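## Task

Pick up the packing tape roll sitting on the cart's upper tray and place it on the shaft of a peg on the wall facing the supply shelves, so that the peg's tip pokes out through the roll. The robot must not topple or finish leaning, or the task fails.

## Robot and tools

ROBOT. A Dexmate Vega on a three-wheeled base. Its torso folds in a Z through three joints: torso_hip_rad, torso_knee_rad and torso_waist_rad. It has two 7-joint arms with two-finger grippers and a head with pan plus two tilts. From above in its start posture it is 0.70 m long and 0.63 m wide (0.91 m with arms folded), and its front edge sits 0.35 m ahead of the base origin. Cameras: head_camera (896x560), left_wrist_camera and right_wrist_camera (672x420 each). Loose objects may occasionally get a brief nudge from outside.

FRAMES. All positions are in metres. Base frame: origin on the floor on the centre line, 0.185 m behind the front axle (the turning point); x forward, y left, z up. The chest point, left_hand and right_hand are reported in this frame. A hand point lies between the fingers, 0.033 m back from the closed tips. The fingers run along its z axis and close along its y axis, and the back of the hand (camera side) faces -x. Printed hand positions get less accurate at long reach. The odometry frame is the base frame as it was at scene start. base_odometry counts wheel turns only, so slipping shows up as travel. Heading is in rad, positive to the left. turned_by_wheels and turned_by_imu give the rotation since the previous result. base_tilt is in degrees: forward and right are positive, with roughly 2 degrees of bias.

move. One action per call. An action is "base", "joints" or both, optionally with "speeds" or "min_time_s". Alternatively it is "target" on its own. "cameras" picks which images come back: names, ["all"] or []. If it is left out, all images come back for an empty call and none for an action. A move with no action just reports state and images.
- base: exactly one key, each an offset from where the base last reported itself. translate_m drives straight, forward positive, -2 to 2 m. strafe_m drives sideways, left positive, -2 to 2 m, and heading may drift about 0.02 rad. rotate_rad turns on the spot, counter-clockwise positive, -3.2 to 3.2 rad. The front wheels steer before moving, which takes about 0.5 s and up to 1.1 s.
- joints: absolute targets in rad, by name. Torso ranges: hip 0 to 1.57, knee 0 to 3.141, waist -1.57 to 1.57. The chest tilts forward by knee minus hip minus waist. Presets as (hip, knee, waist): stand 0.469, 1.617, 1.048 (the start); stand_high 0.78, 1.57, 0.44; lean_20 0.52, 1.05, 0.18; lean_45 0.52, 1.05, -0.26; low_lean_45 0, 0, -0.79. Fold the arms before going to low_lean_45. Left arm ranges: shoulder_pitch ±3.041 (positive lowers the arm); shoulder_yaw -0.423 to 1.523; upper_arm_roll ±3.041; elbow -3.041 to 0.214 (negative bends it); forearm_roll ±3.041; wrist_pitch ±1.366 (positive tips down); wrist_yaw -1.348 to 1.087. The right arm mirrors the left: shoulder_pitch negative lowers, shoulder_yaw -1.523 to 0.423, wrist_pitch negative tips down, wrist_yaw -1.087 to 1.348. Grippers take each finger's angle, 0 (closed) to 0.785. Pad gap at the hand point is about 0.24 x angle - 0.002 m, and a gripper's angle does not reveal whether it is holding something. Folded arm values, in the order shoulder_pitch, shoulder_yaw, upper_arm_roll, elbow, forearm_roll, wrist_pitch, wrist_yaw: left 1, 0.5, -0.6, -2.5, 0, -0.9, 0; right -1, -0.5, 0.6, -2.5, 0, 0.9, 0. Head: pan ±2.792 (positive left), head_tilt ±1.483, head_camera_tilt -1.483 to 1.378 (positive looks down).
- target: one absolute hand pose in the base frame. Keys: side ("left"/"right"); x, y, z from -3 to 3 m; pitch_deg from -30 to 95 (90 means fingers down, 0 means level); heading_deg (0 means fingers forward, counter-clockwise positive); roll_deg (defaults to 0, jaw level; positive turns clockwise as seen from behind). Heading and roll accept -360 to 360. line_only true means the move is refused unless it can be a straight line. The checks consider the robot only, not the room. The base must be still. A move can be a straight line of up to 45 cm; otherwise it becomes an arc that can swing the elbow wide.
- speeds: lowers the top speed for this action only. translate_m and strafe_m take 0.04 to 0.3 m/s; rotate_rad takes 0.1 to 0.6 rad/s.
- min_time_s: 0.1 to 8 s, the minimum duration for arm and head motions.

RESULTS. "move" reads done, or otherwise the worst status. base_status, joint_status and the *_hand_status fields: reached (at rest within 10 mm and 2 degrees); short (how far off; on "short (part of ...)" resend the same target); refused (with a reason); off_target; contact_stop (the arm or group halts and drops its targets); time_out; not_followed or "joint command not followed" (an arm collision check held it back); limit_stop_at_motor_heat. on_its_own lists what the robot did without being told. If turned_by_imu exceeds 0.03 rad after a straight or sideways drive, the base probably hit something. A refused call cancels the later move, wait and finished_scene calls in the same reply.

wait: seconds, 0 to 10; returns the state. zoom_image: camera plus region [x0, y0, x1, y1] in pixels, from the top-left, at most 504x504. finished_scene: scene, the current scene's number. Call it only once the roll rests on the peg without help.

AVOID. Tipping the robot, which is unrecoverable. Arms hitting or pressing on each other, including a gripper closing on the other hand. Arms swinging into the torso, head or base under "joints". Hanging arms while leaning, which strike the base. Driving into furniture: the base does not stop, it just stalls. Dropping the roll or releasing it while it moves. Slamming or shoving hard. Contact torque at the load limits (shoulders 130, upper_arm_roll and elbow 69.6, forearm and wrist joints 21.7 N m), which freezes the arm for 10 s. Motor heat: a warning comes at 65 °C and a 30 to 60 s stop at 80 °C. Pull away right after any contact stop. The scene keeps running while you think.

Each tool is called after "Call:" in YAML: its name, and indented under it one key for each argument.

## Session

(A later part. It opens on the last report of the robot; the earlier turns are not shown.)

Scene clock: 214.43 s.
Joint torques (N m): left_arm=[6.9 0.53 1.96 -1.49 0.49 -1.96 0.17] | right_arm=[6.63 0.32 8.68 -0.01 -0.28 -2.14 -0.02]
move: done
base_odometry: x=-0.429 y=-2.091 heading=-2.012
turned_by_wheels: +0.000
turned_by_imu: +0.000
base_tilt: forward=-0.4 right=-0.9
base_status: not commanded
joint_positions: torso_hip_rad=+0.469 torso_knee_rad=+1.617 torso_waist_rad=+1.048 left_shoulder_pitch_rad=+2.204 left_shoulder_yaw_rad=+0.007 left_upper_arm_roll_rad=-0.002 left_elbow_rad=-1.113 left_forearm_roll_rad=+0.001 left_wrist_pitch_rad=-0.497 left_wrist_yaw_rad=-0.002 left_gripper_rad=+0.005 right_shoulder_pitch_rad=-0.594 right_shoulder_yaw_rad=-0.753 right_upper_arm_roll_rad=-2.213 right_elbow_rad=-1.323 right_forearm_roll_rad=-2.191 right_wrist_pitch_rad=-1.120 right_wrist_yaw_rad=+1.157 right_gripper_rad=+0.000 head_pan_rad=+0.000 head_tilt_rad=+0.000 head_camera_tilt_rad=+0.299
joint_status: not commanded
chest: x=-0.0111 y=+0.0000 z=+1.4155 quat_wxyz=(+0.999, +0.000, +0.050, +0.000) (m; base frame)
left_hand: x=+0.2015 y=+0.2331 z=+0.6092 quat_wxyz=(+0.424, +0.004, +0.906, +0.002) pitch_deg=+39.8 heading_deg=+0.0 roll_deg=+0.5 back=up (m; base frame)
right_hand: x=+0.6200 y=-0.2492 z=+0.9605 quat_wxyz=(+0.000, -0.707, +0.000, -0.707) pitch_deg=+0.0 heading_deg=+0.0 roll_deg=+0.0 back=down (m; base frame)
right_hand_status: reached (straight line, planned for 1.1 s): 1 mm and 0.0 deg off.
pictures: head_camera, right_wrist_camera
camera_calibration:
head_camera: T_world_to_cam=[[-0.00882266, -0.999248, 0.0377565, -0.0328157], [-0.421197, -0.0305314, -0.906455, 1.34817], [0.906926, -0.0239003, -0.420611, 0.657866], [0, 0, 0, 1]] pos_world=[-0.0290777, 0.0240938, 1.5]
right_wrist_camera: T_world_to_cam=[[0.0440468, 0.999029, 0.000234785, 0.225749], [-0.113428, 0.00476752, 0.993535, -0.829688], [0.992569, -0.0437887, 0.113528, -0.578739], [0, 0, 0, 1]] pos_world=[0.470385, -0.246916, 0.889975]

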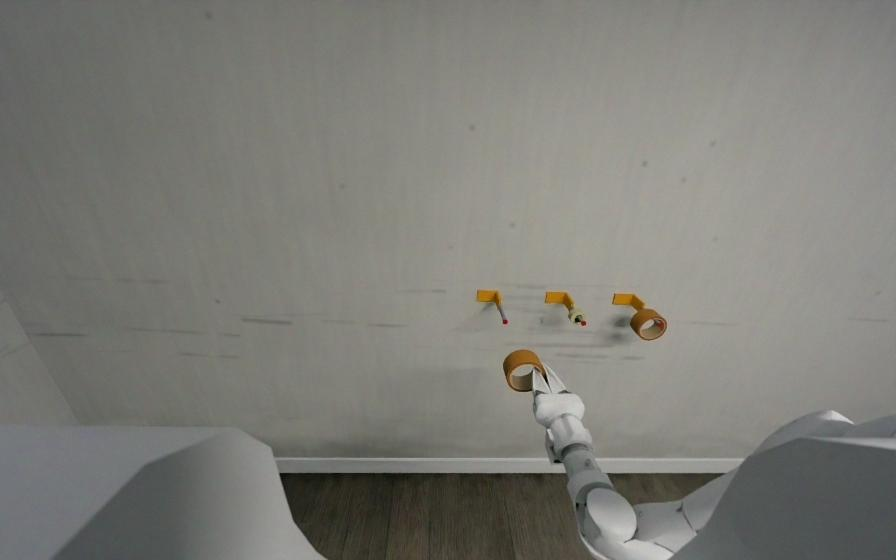

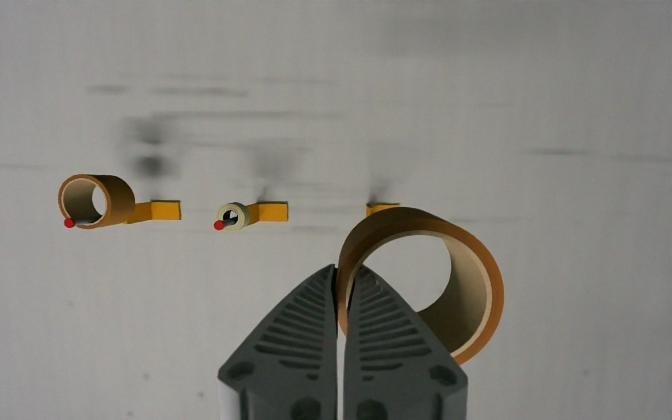

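Call:
move:
  target: {"side":"right","x":0.62,"y":-0.237,"z":0.952,"pitch_deg":0,"heading_deg":0,"roll_deg":180,"line_only":true}

Call:
move:
  base: {"translate_m":0.13}
  speeds: {"translate_m":0.1}
  cameras: ["head_camera","right_wrist_camera"]

Call:
zoom_image:
  camera: "head_camera"
  region: [460, 280, 600, 400]

Scene clock: 222.87 s.
Joint torques (N m): left_arm=[6.49 -0.45 0.08 -2.85 0.26 -1.85 0.19] | right_arm=[9.42 -0.99 8.31 1.21 -0.63 -2.07 0.16]
move: done
base_odometry: x=-0.429 y=-2.091 heading=-2.012
turned_by_wheels: +0.000
turned_by_imu: +0.000
base_tilt: forward=-0.6 right=-0.8
base_status: not commanded
joint_positions: torso_hip_rad=+0.469 torso_knee_rad=+1.617 torso_waist_rad=+1.048 left_shoulder_pitch_rad=+2.204 left_shoulder_yaw_rad=+0.007 left_upper_arm_roll_rad=-0.002 left_elbow_rad=-1.113 left_forearm_roll_rad=+0.001 left_wrist_pitch_rad=-0.497 left_wrist_yaw_rad=-0.002 left_gripper_rad=+0.005 right_shoulder_pitch_rad=-0.617 right_shoulder_yaw_rad=-0.713 right_upper_arm_roll_rad=-2.200 right_elbow_rad=-1.283 right_forearm_roll_rad=-2.186 right_wrist_pitch_rad=-1.118 right_wrist_yaw_rad=+1.163 right_gripper_rad=+0.000 head_pan_rad=+0.000 head_tilt_rad=+0.000 head_camera_tilt_rad=+0.299
joint_status: not commanded
chest: x=-0.0111 y=+0.0000 z=+1.4155 quat_wxyz=(+0.999, +0.000, +0.050, +0.000) (m; base frame)
left_hand: x=+0.2015 y=+0.2331 z=+0.6092 quat_wxyz=(+0.424, +0.004, +0.906, +0.002) pitch_deg=+39.8 heading_deg=+0.0 roll_deg=+0.5 back=up (m; base frame)
right_hand: x=+0.6200 y=-0.2381 z=+0.9528 quat_wxyz=(+0.000, -0.707, +0.000, -0.707) pitch_deg=+0.0 heading_deg=+0.0 roll_deg=+0.0 back=down (m; base frame)
right_hand_status: reached (straight line, planned for 0.4 s): 1 mm and 0.0 deg off.
pictures: none

Scene clock: 225.23 s.
Joint torques (N m): left_arm=[6.37 2.29 2.75 -3.33 0.57 -2.8 0.41] | right_arm=[8.42 0.04 8.5 0.33 -0.61 -2.68 0.14]
move: done
base_odometry: x=-0.485 y=-2.209 heading=-2.014
turned_by_wheels: -0.002
turned_by_imu: -0.003
base_tilt: forward=-0.5 right=-0.8
base_status: done
joint_positions: torso_hip_rad=+0.469 torso_knee_rad=+1.617 torso_waist_rad=+1.048 left_shoulder_pitch_rad=+2.204 left_shoulder_yaw_rad=+0.007 left_upper_arm_roll_rad=-0.002 left_elbow_rad=-1.113 left_forearm_roll_rad=+0.001 left_wrist_pitch_rad=-0.497 left_wrist_yaw_rad=-0.002 left_gripper_rad=+0.005 right_shoulder_pitch_rad=-0.619 right_shoulder_yaw_rad=-0.709 right_upper_arm_roll_rad=-2.198 right_elbow_rad=-1.279 right_forearm_roll_rad=-2.186 right_wrist_pitch_rad=-1.118 right_wrist_yaw_rad=+1.163 right_gripper_rad=+0.000 head_pan_rad=+0.000 head_tilt_rad=+0.000 head_camera_tilt_rad=+0.299
joint_status: not commanded
chest: x=-0.0111 y=+0.0000 z=+1.4155 quat_wxyz=(+0.999, +0.000, +0.050, +0.000) (m; base frame)
left_hand: x=+0.2015 y=+0.2331 z=+0.6092 quat_wxyz=(+0.424, +0.004, +0.906, +0.002) pitch_deg=+39.8 heading_deg=+0.0 roll_deg=+0.5 back=up (m; base frame)
right_hand: x=+0.6200 y=-0.2370 z=+0.9520 quat_wxyz=(+0.000, -0.707, +0.000, -0.707) pitch_deg=+0.0 heading_deg=+0.0 roll_deg=+0.0 back=down (m; base frame)
pictures: head_camera, right_wrist_camera
camera_calibration:
head_camera: T_world_to_cam=[[-0.00882266, -0.999248, 0.0377565, -0.0328157], [-0.421197, -0.0305314, -0.906455, 1.34817], [0.906926, -0.0239003, -0.420611, 0.657866], [0, 0, 0, 1]] pos_world=[-0.0290777, 0.0240938, 1.5]
right_wrist_camera: T_world_to_cam=[[0.0438464, 0.999038, 0.000228394, 0.21377], [-0.113824, 0.00476848, 0.993489, -0.821084], [0.992533, -0.043587, 0.113924, -0.577428], [0, 0, 0, 1]] pos_world=[0.470284, -0.234817, 0.881472]

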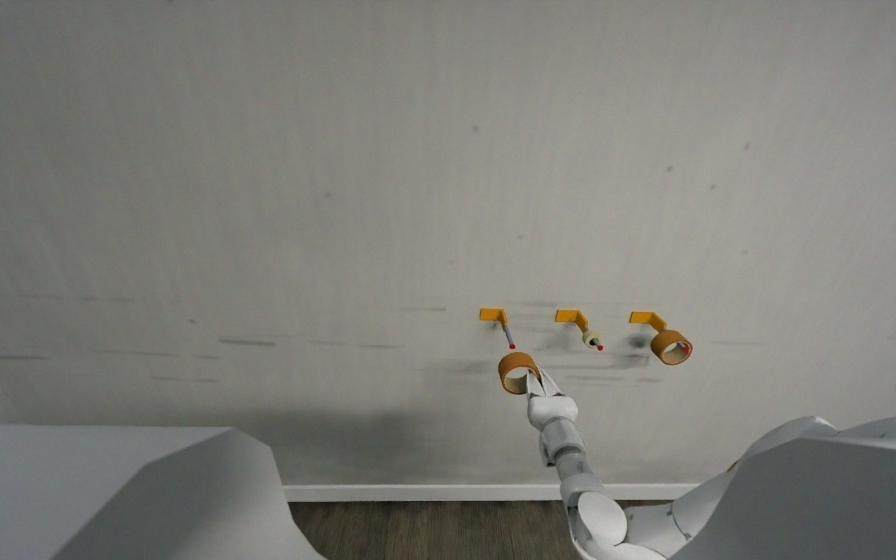

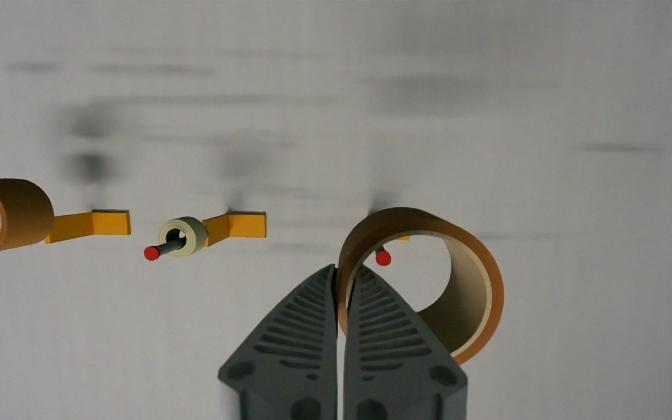

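Scaled by 3.600 from the camera's 896x560 image, which has a finer 960x600 frame.

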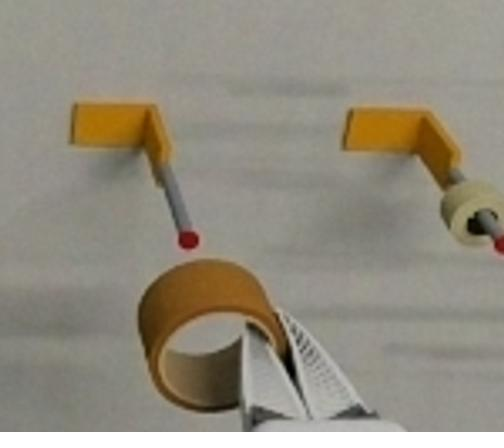

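Call:
move:
  target: {"side":"right","x":0.62,"y":-0.245,"z":0.955,"pitch_deg":0,"heading_deg":0,"roll_deg":180,"line_only":true}

Call:
move:
  base: {"translate_m":0.07}
  speeds: {"translate_m":0.05}
  cameras: ["head_camera","right_wrist_camera"]

Call:
zoom_image:
  camera: "head_camera"
  region: [460, 280, 600, 400]

Scene clock: 235.30 s.
Joint torques (N m): left_arm=[7.65 0.66 1.95 -3.34 0.16 -2.79 -0.3] | right_arm=[28.49 -4.12 0.18 -0.9 -0.31 -2.24 -0.19]
move: done
base_odometry: x=-0.485 y=-2.209 heading=-2.014
turned_by_wheels: +0.000
turned_by_imu: +0.000
base_tilt: forward=-0.4 right=-0.7
base_status: not commanded
joint_positions: torso_hip_rad=+0.469 torso_knee_rad=+1.617 torso_waist_rad=+1.048 left_shoulder_pitch_rad=+2.204 left_shoulder_yaw_rad=+0.007 left_upper_arm_roll_rad=-0.002 left_elbow_rad=-1.113 left_forearm_roll_rad=+0.001 left_wrist_pitch_rad=-0.497 left_wrist_yaw_rad=-0.002 left_gripper_rad=+0.005 right_shoulder_pitch_rad=-0.613 right_shoulder_yaw_rad=-0.726 right_upper_arm_roll_rad=-2.203 right_elbow_rad=-1.290 right_forearm_roll_rad=-2.184 right_wrist_pitch_rad=-1.124 right_wrist_yaw_rad=+1.155 right_gripper_rad=+0.000 head_pan_rad=+0.000 head_tilt_rad=+0.000 head_camera_tilt_rad=+0.299
joint_status: not commanded
chest: x=-0.0111 y=+0.0000 z=+1.4155 quat_wxyz=(+0.999, +0.000, +0.050, +0.000) (m; base frame)
left_hand: x=+0.2015 y=+0.2331 z=+0.6092 quat_wxyz=(+0.424, +0.004, +0.906, +0.002) pitch_deg=+39.8 heading_deg=+0.0 roll_deg=+0.5 back=up (m; base frame)
right_hand: x=+0.6199 y=-0.2435 z=+0.9543 quat_wxyz=(+0.000, -0.707, +0.000, -0.707) pitch_deg=+0.0 heading_deg=+0.0 roll_deg=+0.0 back=down (m; base frame)
right_hand_status: reached (straight line, planned for 0.3 s): 2 mm and 0.0 deg off.
pictures: none

Scene clock: 237.50 s.
Joint torques (N m): left_arm=[6.48 -1.56 1.62 -2.43 0.33 -1.22 0.08] | right_arm=[26.86 -3.91 0.69 -2.11 -0.53 -2.54 -0.36]
move: done
base_odometry: x=-0.515 y=-2.272 heading=-2.016
turned_by_wheels: -0.002
turned_by_imu: -0.002
base_tilt: forward=-0.7 right=-0.8
base_status: done
joint_positions: torso_hip_rad=+0.469 torso_knee_rad=+1.617 torso_waist_rad=+1.048 left_shoulder_pitch_rad=+2.204 left_shoulder_yaw_rad=+0.007 left_upper_arm_roll_rad=-0.002 left_elbow_rad=-1.113 left_forearm_roll_rad=+0.001 left_wrist_pitch_rad=-0.497 left_wrist_yaw_rad=-0.002 left_gripper_rad=+0.005 right_shoulder_pitch_rad=-0.611 right_shoulder_yaw_rad=-0.730 right_upper_arm_roll_rad=-2.205 right_elbow_rad=-1.293 right_forearm_roll_rad=-2.183 right_wrist_pitch_rad=-1.125 right_wrist_yaw_rad=+1.153 right_gripper_rad=+0.000 head_pan_rad=+0.000 head_tilt_rad=+0.000 head_camera_tilt_rad=+0.299
joint_status: not commanded
chest: x=-0.0111 y=+0.0000 z=+1.4155 quat_wxyz=(+0.999, +0.000, +0.050, +0.000) (m; base frame)
left_hand: x=+0.2015 y=+0.2331 z=+0.6092 quat_wxyz=(+0.424, +0.004, +0.906, +0.002) pitch_deg=+39.8 heading_deg=+0.0 roll_deg=+0.5 back=up (m; base frame)
right_hand: x=+0.6198 y=-0.2450 z=+0.9548 quat_wxyz=(+0.000, -0.707, +0.000, -0.707) pitch_deg=+0.0 heading_deg=+0.0 roll_deg=+0.0 back=down (m; base frame)
pictures: head_camera, right_wrist_camera
camera_calibration:
head_camera: T_world_to_cam=[[-0.00881924, -0.999248, 0.0377541, -0.032812], [-0.421279, -0.0305285, -0.906417, 1.34811], [0.906888, -0.0238989, -0.420693, 0.657989], [0, 0, 0, 1]] pos_world=[-0.0290788, 0.0240938, 1.5]
right_wrist_camera: T_world_to_cam=[[0.0444072, 0.999013, 0.000587791, 0.221076], [-0.113539, 0.00446237, 0.993524, -0.82408], [0.992541, -0.0441863, 0.113625, -0.577878], [0, 0, 0, 1]] pos_world=[0.470185, -0.242715, 0.884274]

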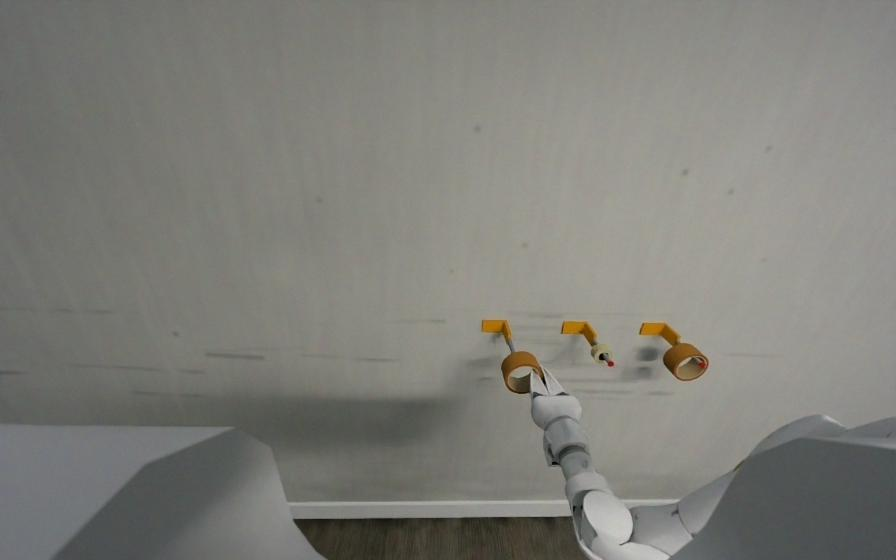

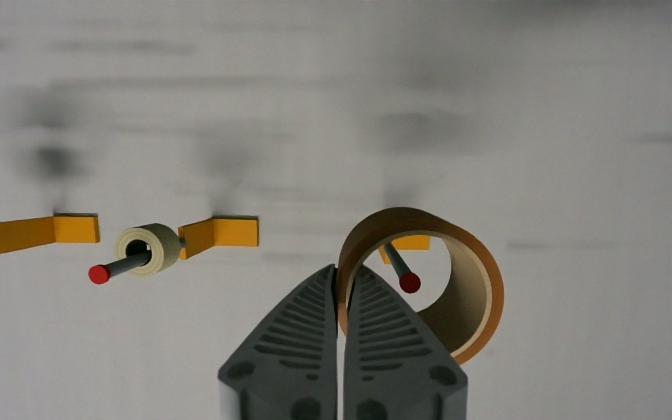

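Scaled by 3.600 from the camera's 896x560 image, which has a finer 960x600 frame.

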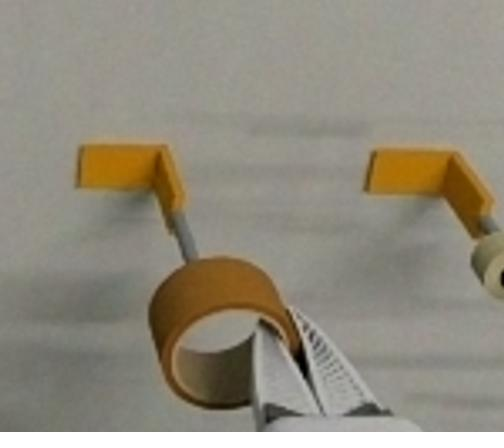

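Call:
move:
  base: {"translate_m":0.045}
  speeds: {"translate_m":0.05}
  cameras: ["head_camera","right_wrist_camera"]

Call:
zoom_image:
  camera: "head_camera"
  region: [460, 280, 600, 400]

Scene clock: 243.47 s.
Joint torques (N m): left_arm=[6.36 0.15 -0.36 -4.69 0.12 -2.13 0.03] | right_arm=[25.89 -3.76 1.03 -1.22 -0.69 -2.51 -0.07]
move: done
base_odometry: x=-0.535 y=-2.312 heading=-2.018
turned_by_wheels: -0.002
turned_by_imu: -0.003
base_tilt: forward=-0.6 right=-0.8
base_status: done
joint_positions: torso_hip_rad=+0.469 torso_knee_rad=+1.617 torso_waist_rad=+1.048 left_shoulder_pitch_rad=+2.204 left_shoulder_yaw_rad=+0.007 left_upper_arm_roll_rad=-0.002 left_elbow_rad=-1.113 left_forearm_roll_rad=+0.001 left_wrist_pitch_rad=-0.497 left_wrist_yaw_rad=-0.002 left_gripper_rad=+0.005 right_shoulder_pitch_rad=-0.611 right_shoulder_yaw_rad=-0.730 right_upper_arm_roll_rad=-2.205 right_elbow_rad=-1.293 right_forearm_roll_rad=-2.183 right_wrist_pitch_rad=-1.125 right_wrist_yaw_rad=+1.153 right_gripper_rad=+0.000 head_pan_rad=+0.000 head_tilt_rad=+0.000 head_camera_tilt_rad=+0.299
joint_status: not commanded
chest: x=-0.0111 y=+0.0000 z=+1.4155 quat_wxyz=(+0.999, +0.000, +0.050, +0.000) (m; base frame)
left_hand: x=+0.2015 y=+0.2331 z=+0.6092 quat_wxyz=(+0.424, +0.004, +0.906, +0.002) pitch_deg=+39.8 heading_deg=+0.0 roll_deg=+0.5 back=up (m; base frame)
right_hand: x=+0.6198 y=-0.2450 z=+0.9548 quat_wxyz=(+0.000, -0.707, +0.000, -0.707) pitch_deg=+0.0 heading_deg=+0.0 roll_deg=+0.0 back=down (m; base frame)
pictures: head_camera, right_wrist_camera
camera_calibration:
head_camera: T_world_to_cam=[[-0.00881924, -0.999248, 0.0377541, -0.032812], [-0.421279, -0.0305285, -0.906417, 1.34811], [0.906888, -0.0238989, -0.420693, 0.657989], [0, 0, 0, 1]] pos_world=[-0.0290788, 0.0240938, 1.5]
right_wrist_camera: T_world_to_cam=[[0.0444077, 0.999013, 0.000583428, 0.22108], [-0.113539, 0.00446676, 0.993524, -0.824079], [0.992541, -0.0441863, 0.113625, -0.577878], [0, 0, 0, 1]] pos_world=[0.470185, -0.242715, 0.884274]

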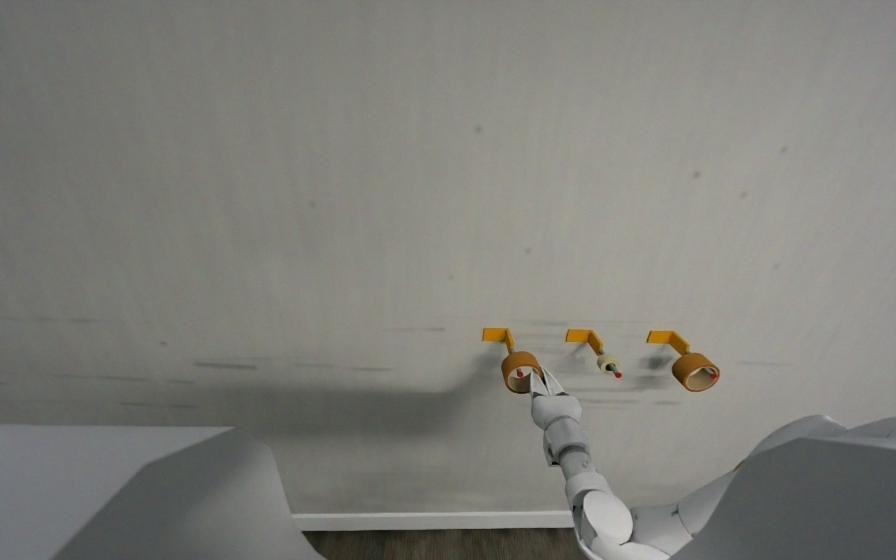

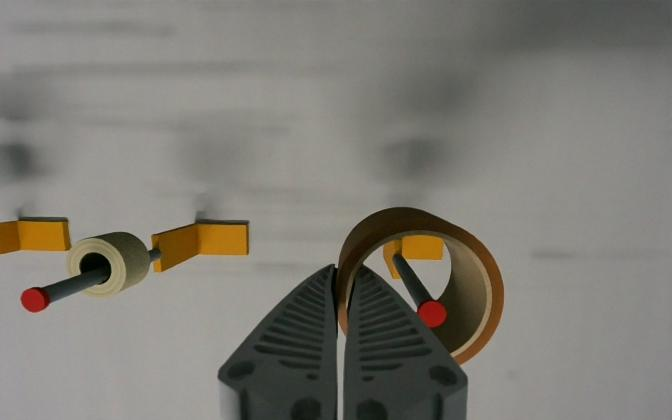

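Scaled by 3.600 from the camera's 896x560 image, which has a finer 960x600 frame.

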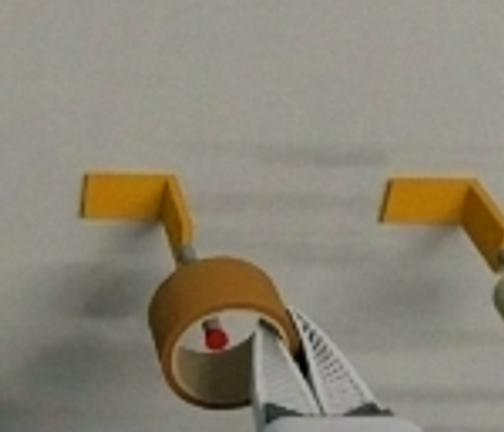

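Call:
move:
  base: {"translate_m":0.035}
  speeds: {"translate_m":0.04}
  cameras: ["head_camera","right_wrist_camera"]

Call:
zoom_image:
  camera: "head_camera"
  region: [470, 310, 570, 400]

Scene clock: 250.03 s.
Joint torques (N m): left_arm=[5.74 -0.82 0.86 -3.5 0.54 -1.09 -0.13] | right_arm=[25.49 -3.38 1.26 -1.49 -0.8 -2.61 -0.19]
move: done
base_odometry: x=-0.550 y=-2.344 heading=-2.020
turned_by_wheels: -0.002
turned_by_imu: -0.002
base_tilt: forward=-0.5 right=-1.0
base_status: done
joint_positions: torso_hip_rad=+0.469 torso_knee_rad=+1.617 torso_waist_rad=+1.048 left_shoulder_pitch_rad=+2.204 left_shoulder_yaw_rad=+0.007 left_upper_arm_roll_rad=-0.002 left_elbow_rad=-1.113 left_forearm_roll_rad=+0.001 left_wrist_pitch_rad=-0.497 left_wrist_yaw_rad=-0.002 left_gripper_rad=+0.005 right_shoulder_pitch_rad=-0.611 right_shoulder_yaw_rad=-0.730 right_upper_arm_roll_rad=-2.205 right_elbow_rad=-1.293 right_forearm_roll_rad=-2.183 right_wrist_pitch_rad=-1.125 right_wrist_yaw_rad=+1.153 right_gripper_rad=+0.000 head_pan_rad=+0.000 head_tilt_rad=+0.000 head_camera_tilt_rad=+0.299
joint_status: not commanded
chest: x=-0.0111 y=+0.0000 z=+1.4155 quat_wxyz=(+0.999, +0.000, +0.050, +0.000) (m; base frame)
left_hand: x=+0.2015 y=+0.2331 z=+0.6092 quat_wxyz=(+0.424, +0.004, +0.906, +0.002) pitch_deg=+39.8 heading_deg=+0.0 roll_deg=+0.5 back=up (m; base frame)
right_hand: x=+0.6198 y=-0.2450 z=+0.9549 quat_wxyz=(+0.000, -0.707, +0.000, -0.707) pitch_deg=+0.0 heading_deg=+0.0 roll_deg=+0.0 back=down (m; base frame)
pictures: head_camera, right_wrist_camera
camera_calibration:
head_camera: T_world_to_cam=[[-0.00882266, -0.999248, 0.0377565, -0.0328166], [-0.421197, -0.0305314, -0.906455, 1.34813], [0.906926, -0.0239003, -0.420611, 0.657957], [0, 0, 0, 1]] pos_world=[-0.0291777, 0.0240938, 1.5]
right_wrist_camera: T_world_to_cam=[[0.0444072, 0.999013, 0.000587791, 0.22108], [-0.113539, 0.00446237, 0.993524, -0.824091], [0.992541, -0.0441863, 0.113625, -0.577778], [0, 0, 0, 1]] pos_world=[0.470085, -0.242715, 0.884274]

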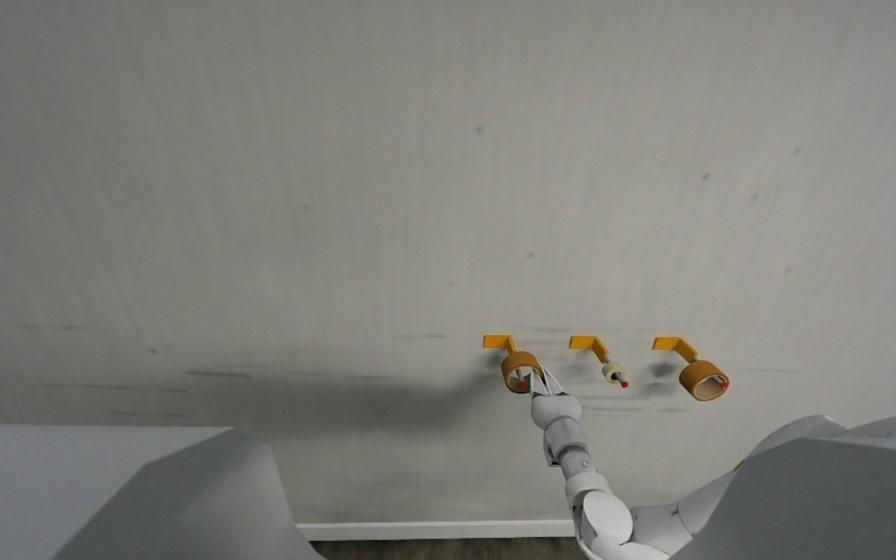

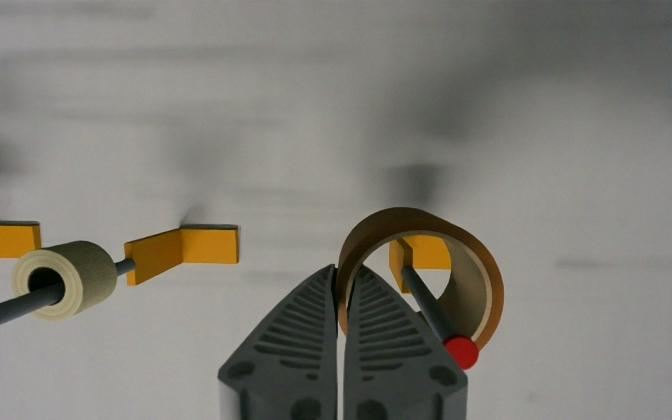

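Scaled by 5.040 from the camera's 896x560 image, which has a finer 960x600 frame.

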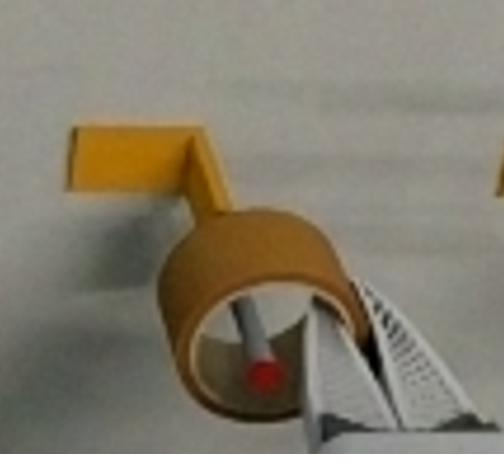

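Call:
move:
  target: {"side":"right","x":0.625,"y":-0.245,"z":0.947,"pitch_deg":0,"heading_deg":0,"roll_deg":180,"line_only":true}
  cameras: ["head_camera","right_wrist_camera"]

Call:
zoom_image:
  camera: "head_camera"
  region: [470, 310, 570, 400]

Scene clock: 254.63 s.
Joint torques (N m): left_arm=[5.49 1.62 -0.32 -2.5 -0.23 -2.48 -0.16] | right_arm=[8.77 0.4 8.75 1.19 -0.46 -2.68 -0.34]
move: done
base_odometry: x=-0.550 y=-2.344 heading=-2.020
turned_by_wheels: +0.000
turned_by_imu: +0.000
base_tilt: forward=-0.6 right=-0.9
base_status: not commanded
joint_positions: torso_hip_rad=+0.469 torso_knee_rad=+1.617 torso_waist_rad=+1.048 left_shoulder_pitch_rad=+2.204 left_shoulder_yaw_rad=+0.007 left_upper_arm_roll_rad=-0.002 left_elbow_rad=-1.113 left_forearm_roll_rad=+0.001 left_wrist_pitch_rad=-0.497 left_wrist_yaw_rad=-0.002 left_gripper_rad=+0.005 right_shoulder_pitch_rad=-0.632 right_shoulder_yaw_rad=-0.702 right_upper_arm_roll_rad=-2.195 right_elbow_rad=-1.236 right_forearm_roll_rad=-2.138 right_wrist_pitch_rad=-1.141 right_wrist_yaw_rad=+1.108 right_gripper_rad=+0.000 head_pan_rad=+0.000 head_tilt_rad=+0.000 head_camera_tilt_rad=+0.299
joint_status: not commanded
chest: x=-0.0111 y=+0.0000 z=+1.4155 quat_wxyz=(+0.999, +0.000, +0.050, +0.000) (m; base frame)
left_hand: x=+0.2015 y=+0.2331 z=+0.6092 quat_wxyz=(+0.424, +0.004, +0.906, +0.002) pitch_deg=+39.8 heading_deg=+0.0 roll_deg=+0.5 back=up (m; base frame)
right_hand: x=+0.6247 y=-0.2450 z=+0.9475 quat_wxyz=(+0.000, -0.707, +0.000, -0.707) pitch_deg=+0.0 heading_deg=+0.0 roll_deg=+0.0 back=down (m; base frame)
right_hand_status: reached (straight line, planned for 0.5 s): 1 mm and 0.0 deg off.
pictures: head_camera, right_wrist_camera
camera_calibration:
head_camera: T_world_to_cam=[[-0.00882266, -0.999248, 0.0377565, -0.0328166], [-0.421197, -0.0305314, -0.906455, 1.34813], [0.906926, -0.0239003, -0.420611, 0.657957], [0, 0, 0, 1]] pos_world=[-0.0291777, 0.0240938, 1.5]
right_wrist_camera: T_world_to_cam=[[0.0439578, 0.999033, 0.000136652, 0.221583], [-0.113721, 0.00486785, 0.993501, -0.816076], [0.99254, -0.0436876, 0.113825, -0.58187], [0, 0, 0, 1]] pos_world=[0.474984, -0.242817, 0.876973]

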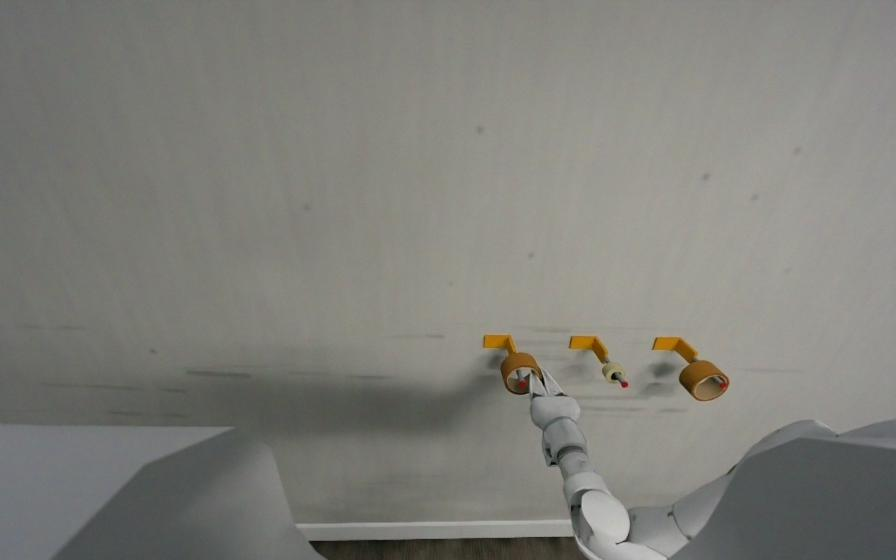

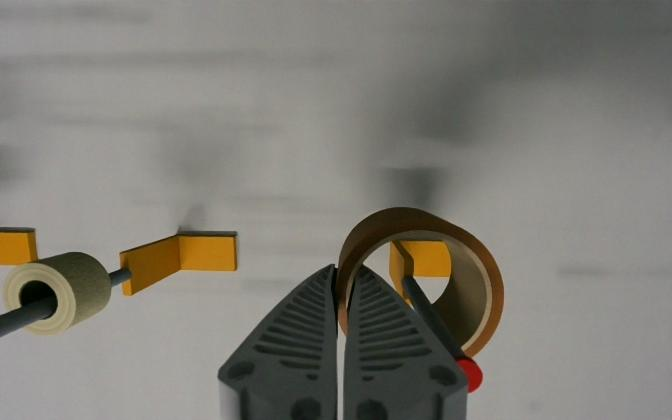

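Scaled by 5.040 from the camera's 896x560 image, which has a finer 960x600 frame.

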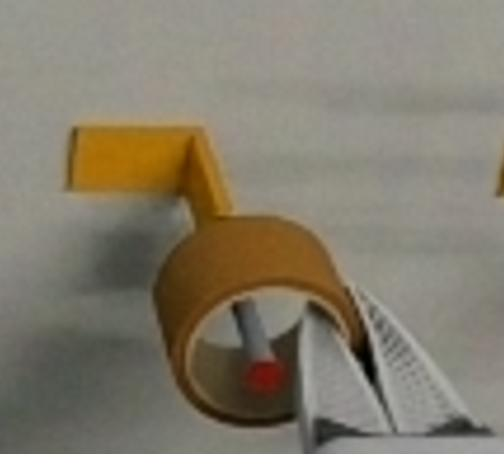

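Call:
move:
  target: {"side":"right","x":0.628,"y":-0.245,"z":0.941,"pitch_deg":0,"heading_deg":0,"roll_deg":180,"line_only":true}
  cameras: ["head_camera","right_wrist_camera"]

Call:
zoom_image:
  camera: "head_camera"
  region: [470, 310, 570, 400]

Scene clock: 259.13 s.
Joint torques (N m): left_arm=[7.43 2.65 1.77 -0.96 0.26 -1.57 0.08] | right_arm=[7.55 0.09 8.04 1.1 -0.22 -2.72 -0.55]
move: done
base_odometry: x=-0.550 y=-2.344 heading=-2.020
turned_by_wheels: +0.000
turned_by_imu: +0.000
base_tilt: forward=-0.5 right=-0.9
base_status: not commanded
joint_positions: torso_hip_rad=+0.469 torso_knee_rad=+1.617 torso_waist_rad=+1.048 left_shoulder_pitch_rad=+2.204 left_shoulder_yaw_rad=+0.007 left_upper_arm_roll_rad=-0.002 left_elbow_rad=-1.113 left_forearm_roll_rad=+0.001 left_wrist_pitch_rad=-0.497 left_wrist_yaw_rad=-0.002 left_gripper_rad=+0.005 right_shoulder_pitch_rad=-0.650 right_shoulder_yaw_rad=-0.679 right_upper_arm_roll_rad=-2.186 right_elbow_rad=-1.190 right_forearm_roll_rad=-2.102 right_wrist_pitch_rad=-1.152 right_wrist_yaw_rad=+1.071 right_gripper_rad=+0.000 head_pan_rad=+0.000 head_tilt_rad=+0.000 head_camera_tilt_rad=+0.299
joint_status: not commanded
chest: x=-0.0111 y=+0.0000 z=+1.4155 quat_wxyz=(+0.999, +0.000, +0.050, +0.000) (m; base frame)
left_hand: x=+0.2015 y=+0.2331 z=+0.6092 quat_wxyz=(+0.424, +0.004, +0.906, +0.002) pitch_deg=+39.8 heading_deg=+0.0 roll_deg=+0.5 back=up (m; base frame)
right_hand: x=+0.6278 y=-0.2450 z=+0.9415 quat_wxyz=(+0.000, -0.707, +0.000, -0.707) pitch_deg=+0.0 heading_deg=+0.0 roll_deg=+0.0 back=down (m; base frame)
right_hand_status: reached (straight line, planned for 0.5 s): 1 mm and 0.0 deg off.
pictures: head_camera, right_wrist_camera
camera_calibration:
head_camera: T_world_to_cam=[[-0.00882266, -0.999248, 0.0377565, -0.0328166], [-0.421197, -0.0305314, -0.906455, 1.34813], [0.906926, -0.0239003, -0.420611, 0.657957], [0, 0, 0, 1]] pos_world=[-0.0291777, 0.0240938, 1.5]
right_wrist_camera: T_world_to_cam=[[0.0439578, 0.999033, 0.000136652, 0.221447], [-0.113721, 0.00486785, 0.993501, -0.809762], [0.99254, -0.0436876, 0.113825, -0.584264], [0, 0, 0, 1]] pos_world=[0.478084, -0.242817, 0.870973]

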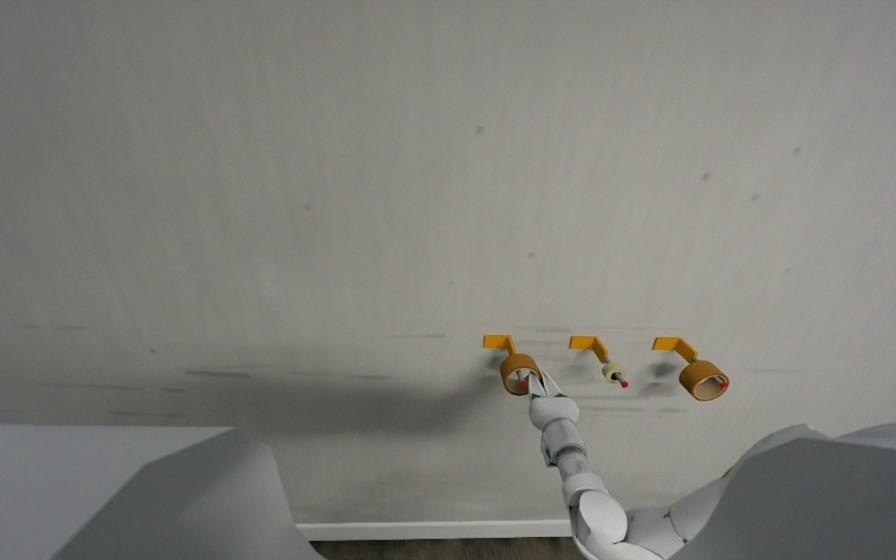

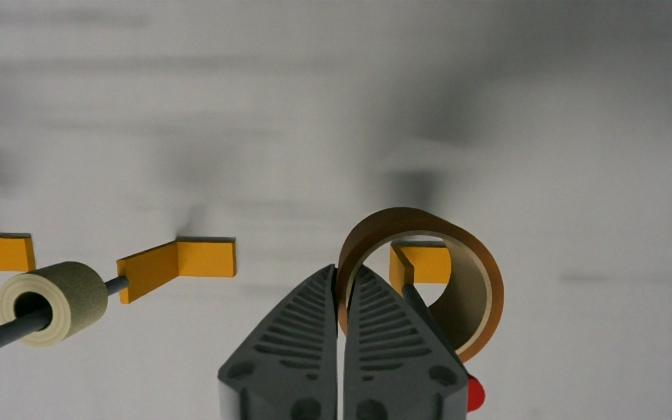

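Scaled by 5.040 from the camera's 896x560 image, which has a finer 960x600 frame.

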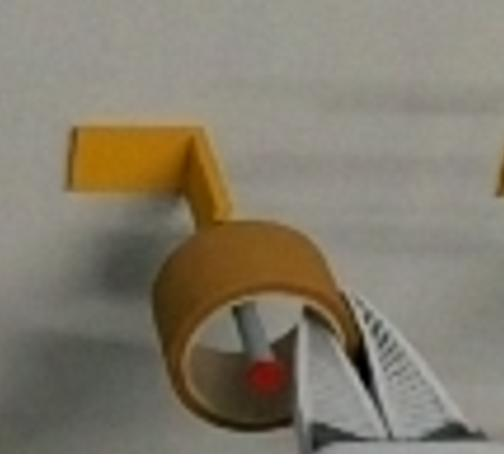

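Roll still fixed in hand; continue down, and forward slightly.

Call:
move:
  target: {"side":"right","x":0.63,"y":-0.247,"z":0.935,"pitch_deg":0,"heading_deg":0,"roll_deg":180,"line_only":true}
  cameras: ["head_camera","right_wrist_camera"]

Call:
zoom_image:
  camera: "head_camera"
  region: [470, 310, 570, 400]

Scene clock: 264.37 s.
Joint torques (N m): left_arm=[8.08 1.13 0.47 -4 0 -2.07 0.2] | right_arm=[6.92 0.39 7.69 1.14 -0.22 -2.53 0]
move: done
base_odometry: x=-0.550 y=-2.344 heading=-2.020
turned_by_wheels: +0.000
turned_by_imu: +0.000
base_tilt: forward=-0.6 right=-0.8
base_status: not commanded
joint_positions: torso_hip_rad=+0.469 torso_knee_rad=+1.617 torso_waist_rad=+1.048 left_shoulder_pitch_rad=+2.204 left_shoulder_yaw_rad=+0.007 left_upper_arm_roll_rad=-0.002 left_elbow_rad=-1.113 left_forearm_roll_rad=+0.001 left_wrist_pitch_rad=-0.497 left_wrist_yaw_rad=-0.002 left_gripper_rad=+0.005 right_shoulder_pitch_rad=-0.671 right_shoulder_yaw_rad=-0.660 right_upper_arm_roll_rad=-2.176 right_elbow_rad=-1.145 right_forearm_roll_rad=-2.065 right_wrist_pitch_rad=-1.166 right_wrist_yaw_rad=+1.030 right_gripper_rad=+0.000 head_pan_rad=+0.000 head_tilt_rad=+0.000 head_camera_tilt_rad=+0.299
joint_status: not commanded
chest: x=-0.0111 y=+0.0000 z=+1.4155 quat_wxyz=(+0.999, +0.000, +0.050, +0.000) (m; base frame)
left_hand: x=+0.2015 y=+0.2331 z=+0.6092 quat_wxyz=(+0.424, +0.004, +0.906, +0.002) pitch_deg=+39.8 heading_deg=+0.0 roll_deg=+0.5 back=up (m; base frame)
right_hand: x=+0.6299 y=-0.2468 z=+0.9355 quat_wxyz=(+0.000, -0.707, +0.000, -0.707) pitch_deg=+0.0 heading_deg=+0.0 roll_deg=+0.0 back=down (m; base frame)
right_hand_status: reached (straight line, planned for 0.5 s): 1 mm and 0.0 deg off.
pictures: head_camera, right_wrist_camera
camera_calibration:
head_camera: T_world_to_cam=[[-0.00882266, -0.999248, 0.0377565, -0.0328166], [-0.421197, -0.0305314, -0.906455, 1.34813], [0.906926, -0.0239003, -0.420611, 0.657957], [0, 0, 0, 1]] pos_world=[-0.0291777, 0.0240938, 1.5]
right_wrist_camera: T_world_to_cam=[[0.0437595, 0.999042, 0.000113236, 0.223273], [-0.113722, 0.00486857, 0.993501, -0.803553], [0.992548, -0.043488, 0.113826, -0.585701], [0, 0, 0, 1]] pos_world=[0.480184, -0.244618, 0.864973]

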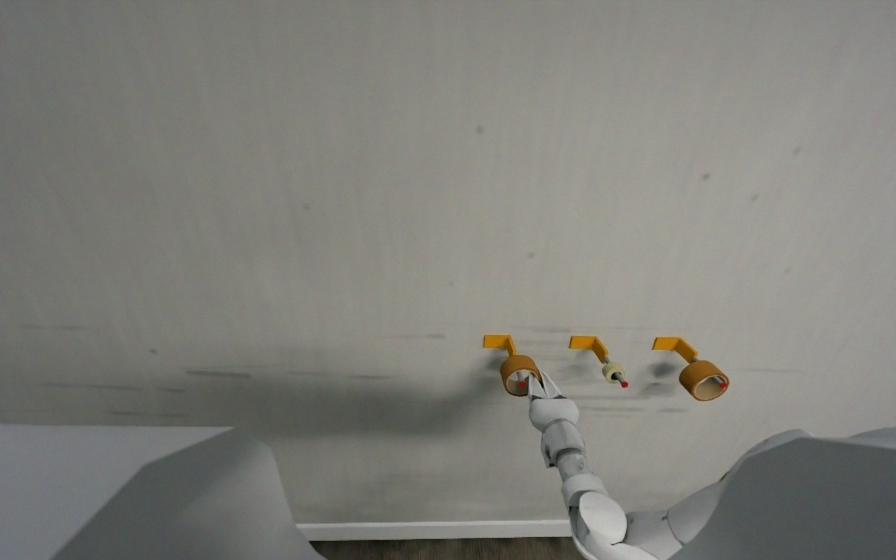

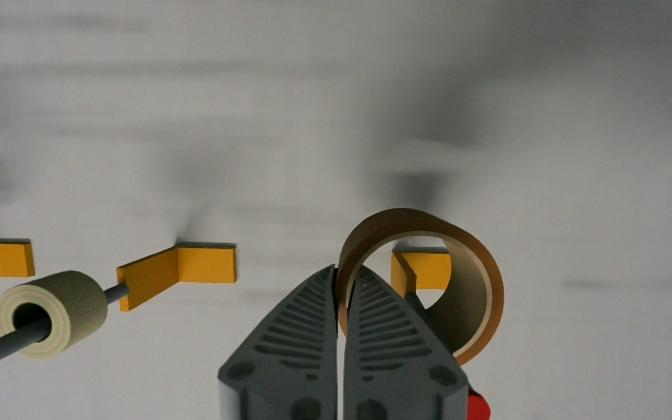

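Scaled by 5.040 from the camera's 896x560 image, which has a finer 960x600 frame.

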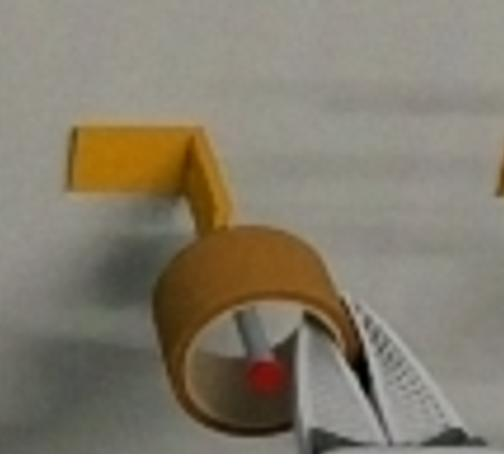

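Call:
move:
  target: {"side":"right","x":0.632,"y":-0.247,"z":0.928,"pitch_deg":0,"heading_deg":0,"roll_deg":180,"line_only":true}
  cameras: ["head_camera","right_wrist_camera"]

Call:
zoom_image:
  camera: "head_camera"
  region: [470, 310, 570, 400]

Scene clock: 269.47 s.
Joint torques (N m): left_arm=[5.14 2.2 0.69 -3.84 0.38 -1.42 0.21] | right_arm=[5.41 -4.01 7.41 2.68 2.01 -2.24 0.93]
move: done
base_odometry: x=-0.550 y=-2.344 heading=-2.020
turned_by_wheels: +0.000
turned_by_imu: +0.000
base_tilt: forward=-0.7 right=-0.8
base_status: not commanded
joint_positions: torso_hip_rad=+0.469 torso_knee_rad=+1.617 torso_waist_rad=+1.048 left_shoulder_pitch_rad=+2.204 left_shoulder_yaw_rad=+0.007 left_upper_arm_roll_rad=-0.002 left_elbow_rad=-1.113 left_forearm_roll_rad=+0.001 left_wrist_pitch_rad=-0.497 left_wrist_yaw_rad=-0.002 left_gripper_rad=+0.005 right_shoulder_pitch_rad=-0.695 right_shoulder_yaw_rad=-0.635 right_upper_arm_roll_rad=-2.164 right_elbow_rad=-1.092 right_forearm_roll_rad=-2.025 right_wrist_pitch_rad=-1.178 right_wrist_yaw_rad=+0.985 right_gripper_rad=+0.000 head_pan_rad=+0.000 head_tilt_rad=+0.000 head_camera_tilt_rad=+0.299
joint_status: not commanded
chest: x=-0.0111 y=+0.0000 z=+1.4155 quat_wxyz=(+0.999, +0.000, +0.050, +0.000) (m; base frame)
left_hand: x=+0.2015 y=+0.2331 z=+0.6092 quat_wxyz=(+0.424, +0.004, +0.906, +0.002) pitch_deg=+39.8 heading_deg=+0.0 roll_deg=+0.5 back=up (m; base frame)
right_hand: x=+0.6319 y=-0.2465 z=+0.9287 quat_wxyz=(+0.000, -0.707, +0.000, -0.707) pitch_deg=+0.0 heading_deg=+0.1 roll_deg=+0.0 back=down (m; base frame)
right_hand_status: reached (straight line, planned for 0.5 s): 1 mm and 0.1 deg off.
pictures: head_camera, right_wrist_camera
camera_calibration:
head_camera: T_world_to_cam=[[-0.00882266, -0.999248, 0.0377565, -0.0328166], [-0.421197, -0.0305314, -0.906455, 1.34813], [0.906926, -0.0239003, -0.420611, 0.657957], [0, 0, 0, 1]] pos_world=[-0.0291777, 0.0240938, 1.5]
right_wrist_camera: T_world_to_cam=[[0.0428066, 0.999083, 0.000521446, 0.223107], [-0.114143, 0.00437204, 0.993455, -0.796436], [0.992542, -0.0425859, 0.114225, -0.587121], [0, 0, 0, 1]] pos_world=[0.482284, -0.244424, 0.85817]

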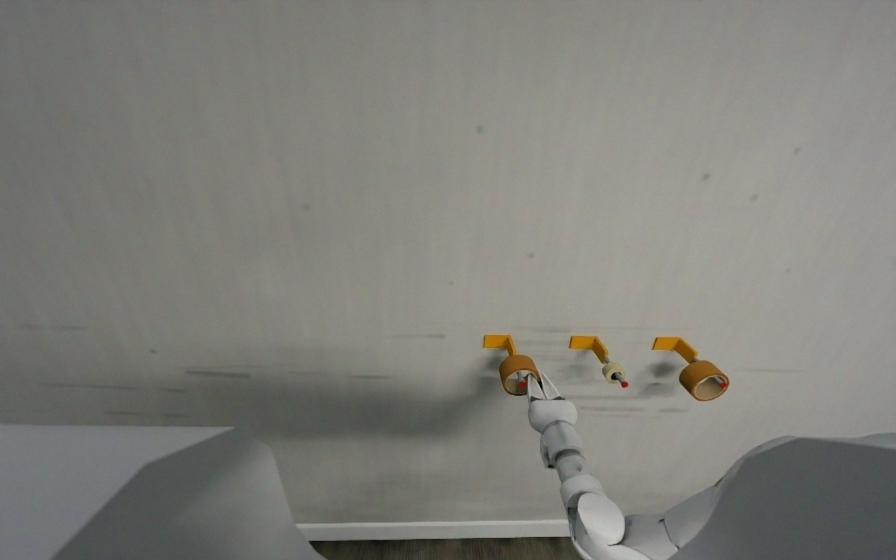

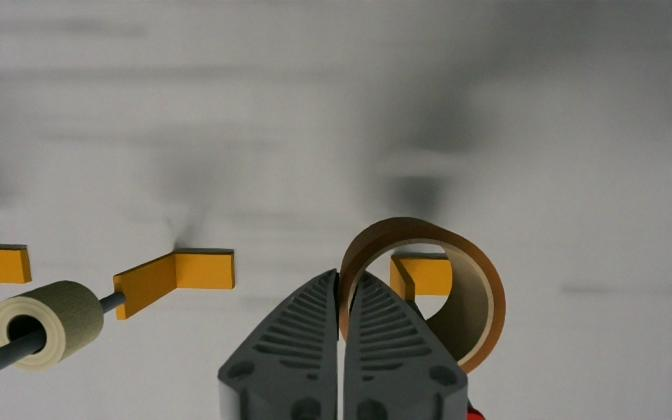

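Scaled by 5.040 from the camera's 896x560 image, which has a finer 960x600 frame.

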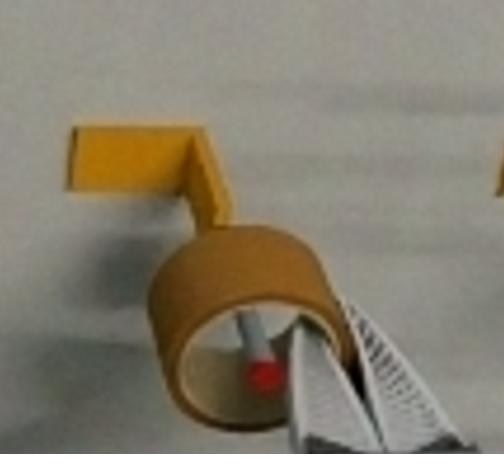

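Call:
move:
  joints: {"right_gripper_rad":0.09}
  cameras: ["head_camera","right_wrist_camera"]

Call:
zoom_image:
  camera: "head_camera"
  region: [470, 310, 570, 400]

Scene clock: 272.90 s.
Joint torques (N m): left_arm=[9.4 1.29 -0.59 -2.5 -0.16 -3.27 -0.08] | right_arm=[6.91 -4 7.39 1.63 -0.02 -2.02 0.08]
move: done
base_odometry: x=-0.550 y=-2.344 heading=-2.020
turned_by_wheels: +0.000
turned_by_imu: +0.000
base_tilt: forward=-0.6 right=-0.9
base_status: not commanded
joint_positions: torso_hip_rad=+0.469 torso_knee_rad=+1.617 torso_waist_rad=+1.048 left_shoulder_pitch_rad=+2.204 left_shoulder_yaw_rad=+0.007 left_upper_arm_roll_rad=-0.002 left_elbow_rad=-1.113 left_forearm_roll_rad=+0.001 left_wrist_pitch_rad=-0.497 left_wrist_yaw_rad=-0.002 left_gripper_rad=+0.005 right_shoulder_pitch_rad=-0.697 right_shoulder_yaw_rad=-0.633 right_upper_arm_roll_rad=-2.163 right_elbow_rad=-1.088 right_forearm_roll_rad=-2.022 right_wrist_pitch_rad=-1.179 right_wrist_yaw_rad=+0.982 right_gripper_rad=+0.090 head_pan_rad=+0.000 head_tilt_rad=+0.000 head_camera_tilt_rad=+0.299
joint_status: all done
chest: x=-0.0111 y=+0.0000 z=+1.4155 quat_wxyz=(+0.999, +0.000, +0.050, +0.000) (m; base frame)
left_hand: x=+0.2015 y=+0.2331 z=+0.6092 quat_wxyz=(+0.424, +0.004, +0.906, +0.002) pitch_deg=+39.8 heading_deg=+0.0 roll_deg=+0.5 back=up (m; base frame)
right_hand: x=+0.6321 y=-0.2468 z=+0.9281 quat_wxyz=(+0.000, -0.707, +0.000, -0.707) pitch_deg=+0.0 heading_deg=+0.0 roll_deg=+0.0 back=down (m; base frame)
pictures: head_camera, right_wrist_camera
camera_calibration:
head_camera: T_world_to_cam=[[-0.00882266, -0.999248, 0.0377565, -0.0328166], [-0.421197, -0.0305314, -0.906455, 1.34813], [0.906926, -0.0239003, -0.420611, 0.657957], [0, 0, 0, 1]] pos_world=[-0.0291777, 0.0240938, 1.5]
right_wrist_camera: T_world_to_cam=[[0.0436241, 0.999048, 0.000408568, 0.222992], [-0.113933, 0.00456867, 0.993478, -0.795802], [0.99253, -0.0433861, 0.114024, -0.587166], [0, 0, 0, 1]] pos_world=[0.482384, -0.244619, 0.857472]

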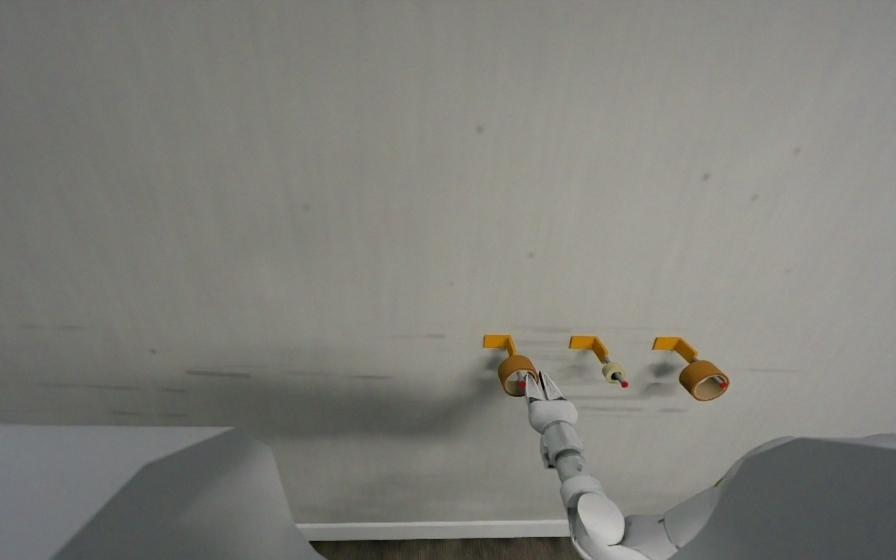

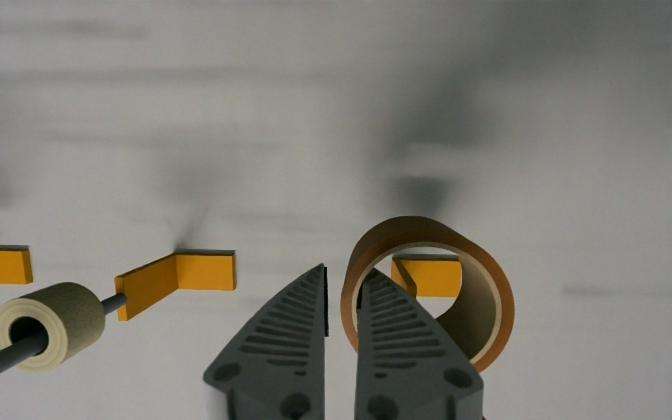

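Scaled by 5.040 from the camera's 896x560 image, which has a finer 960x600 frame.

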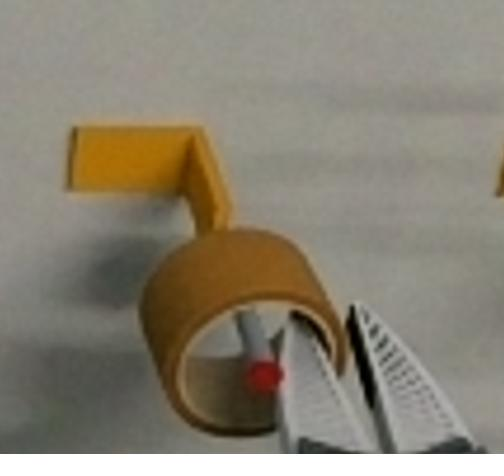

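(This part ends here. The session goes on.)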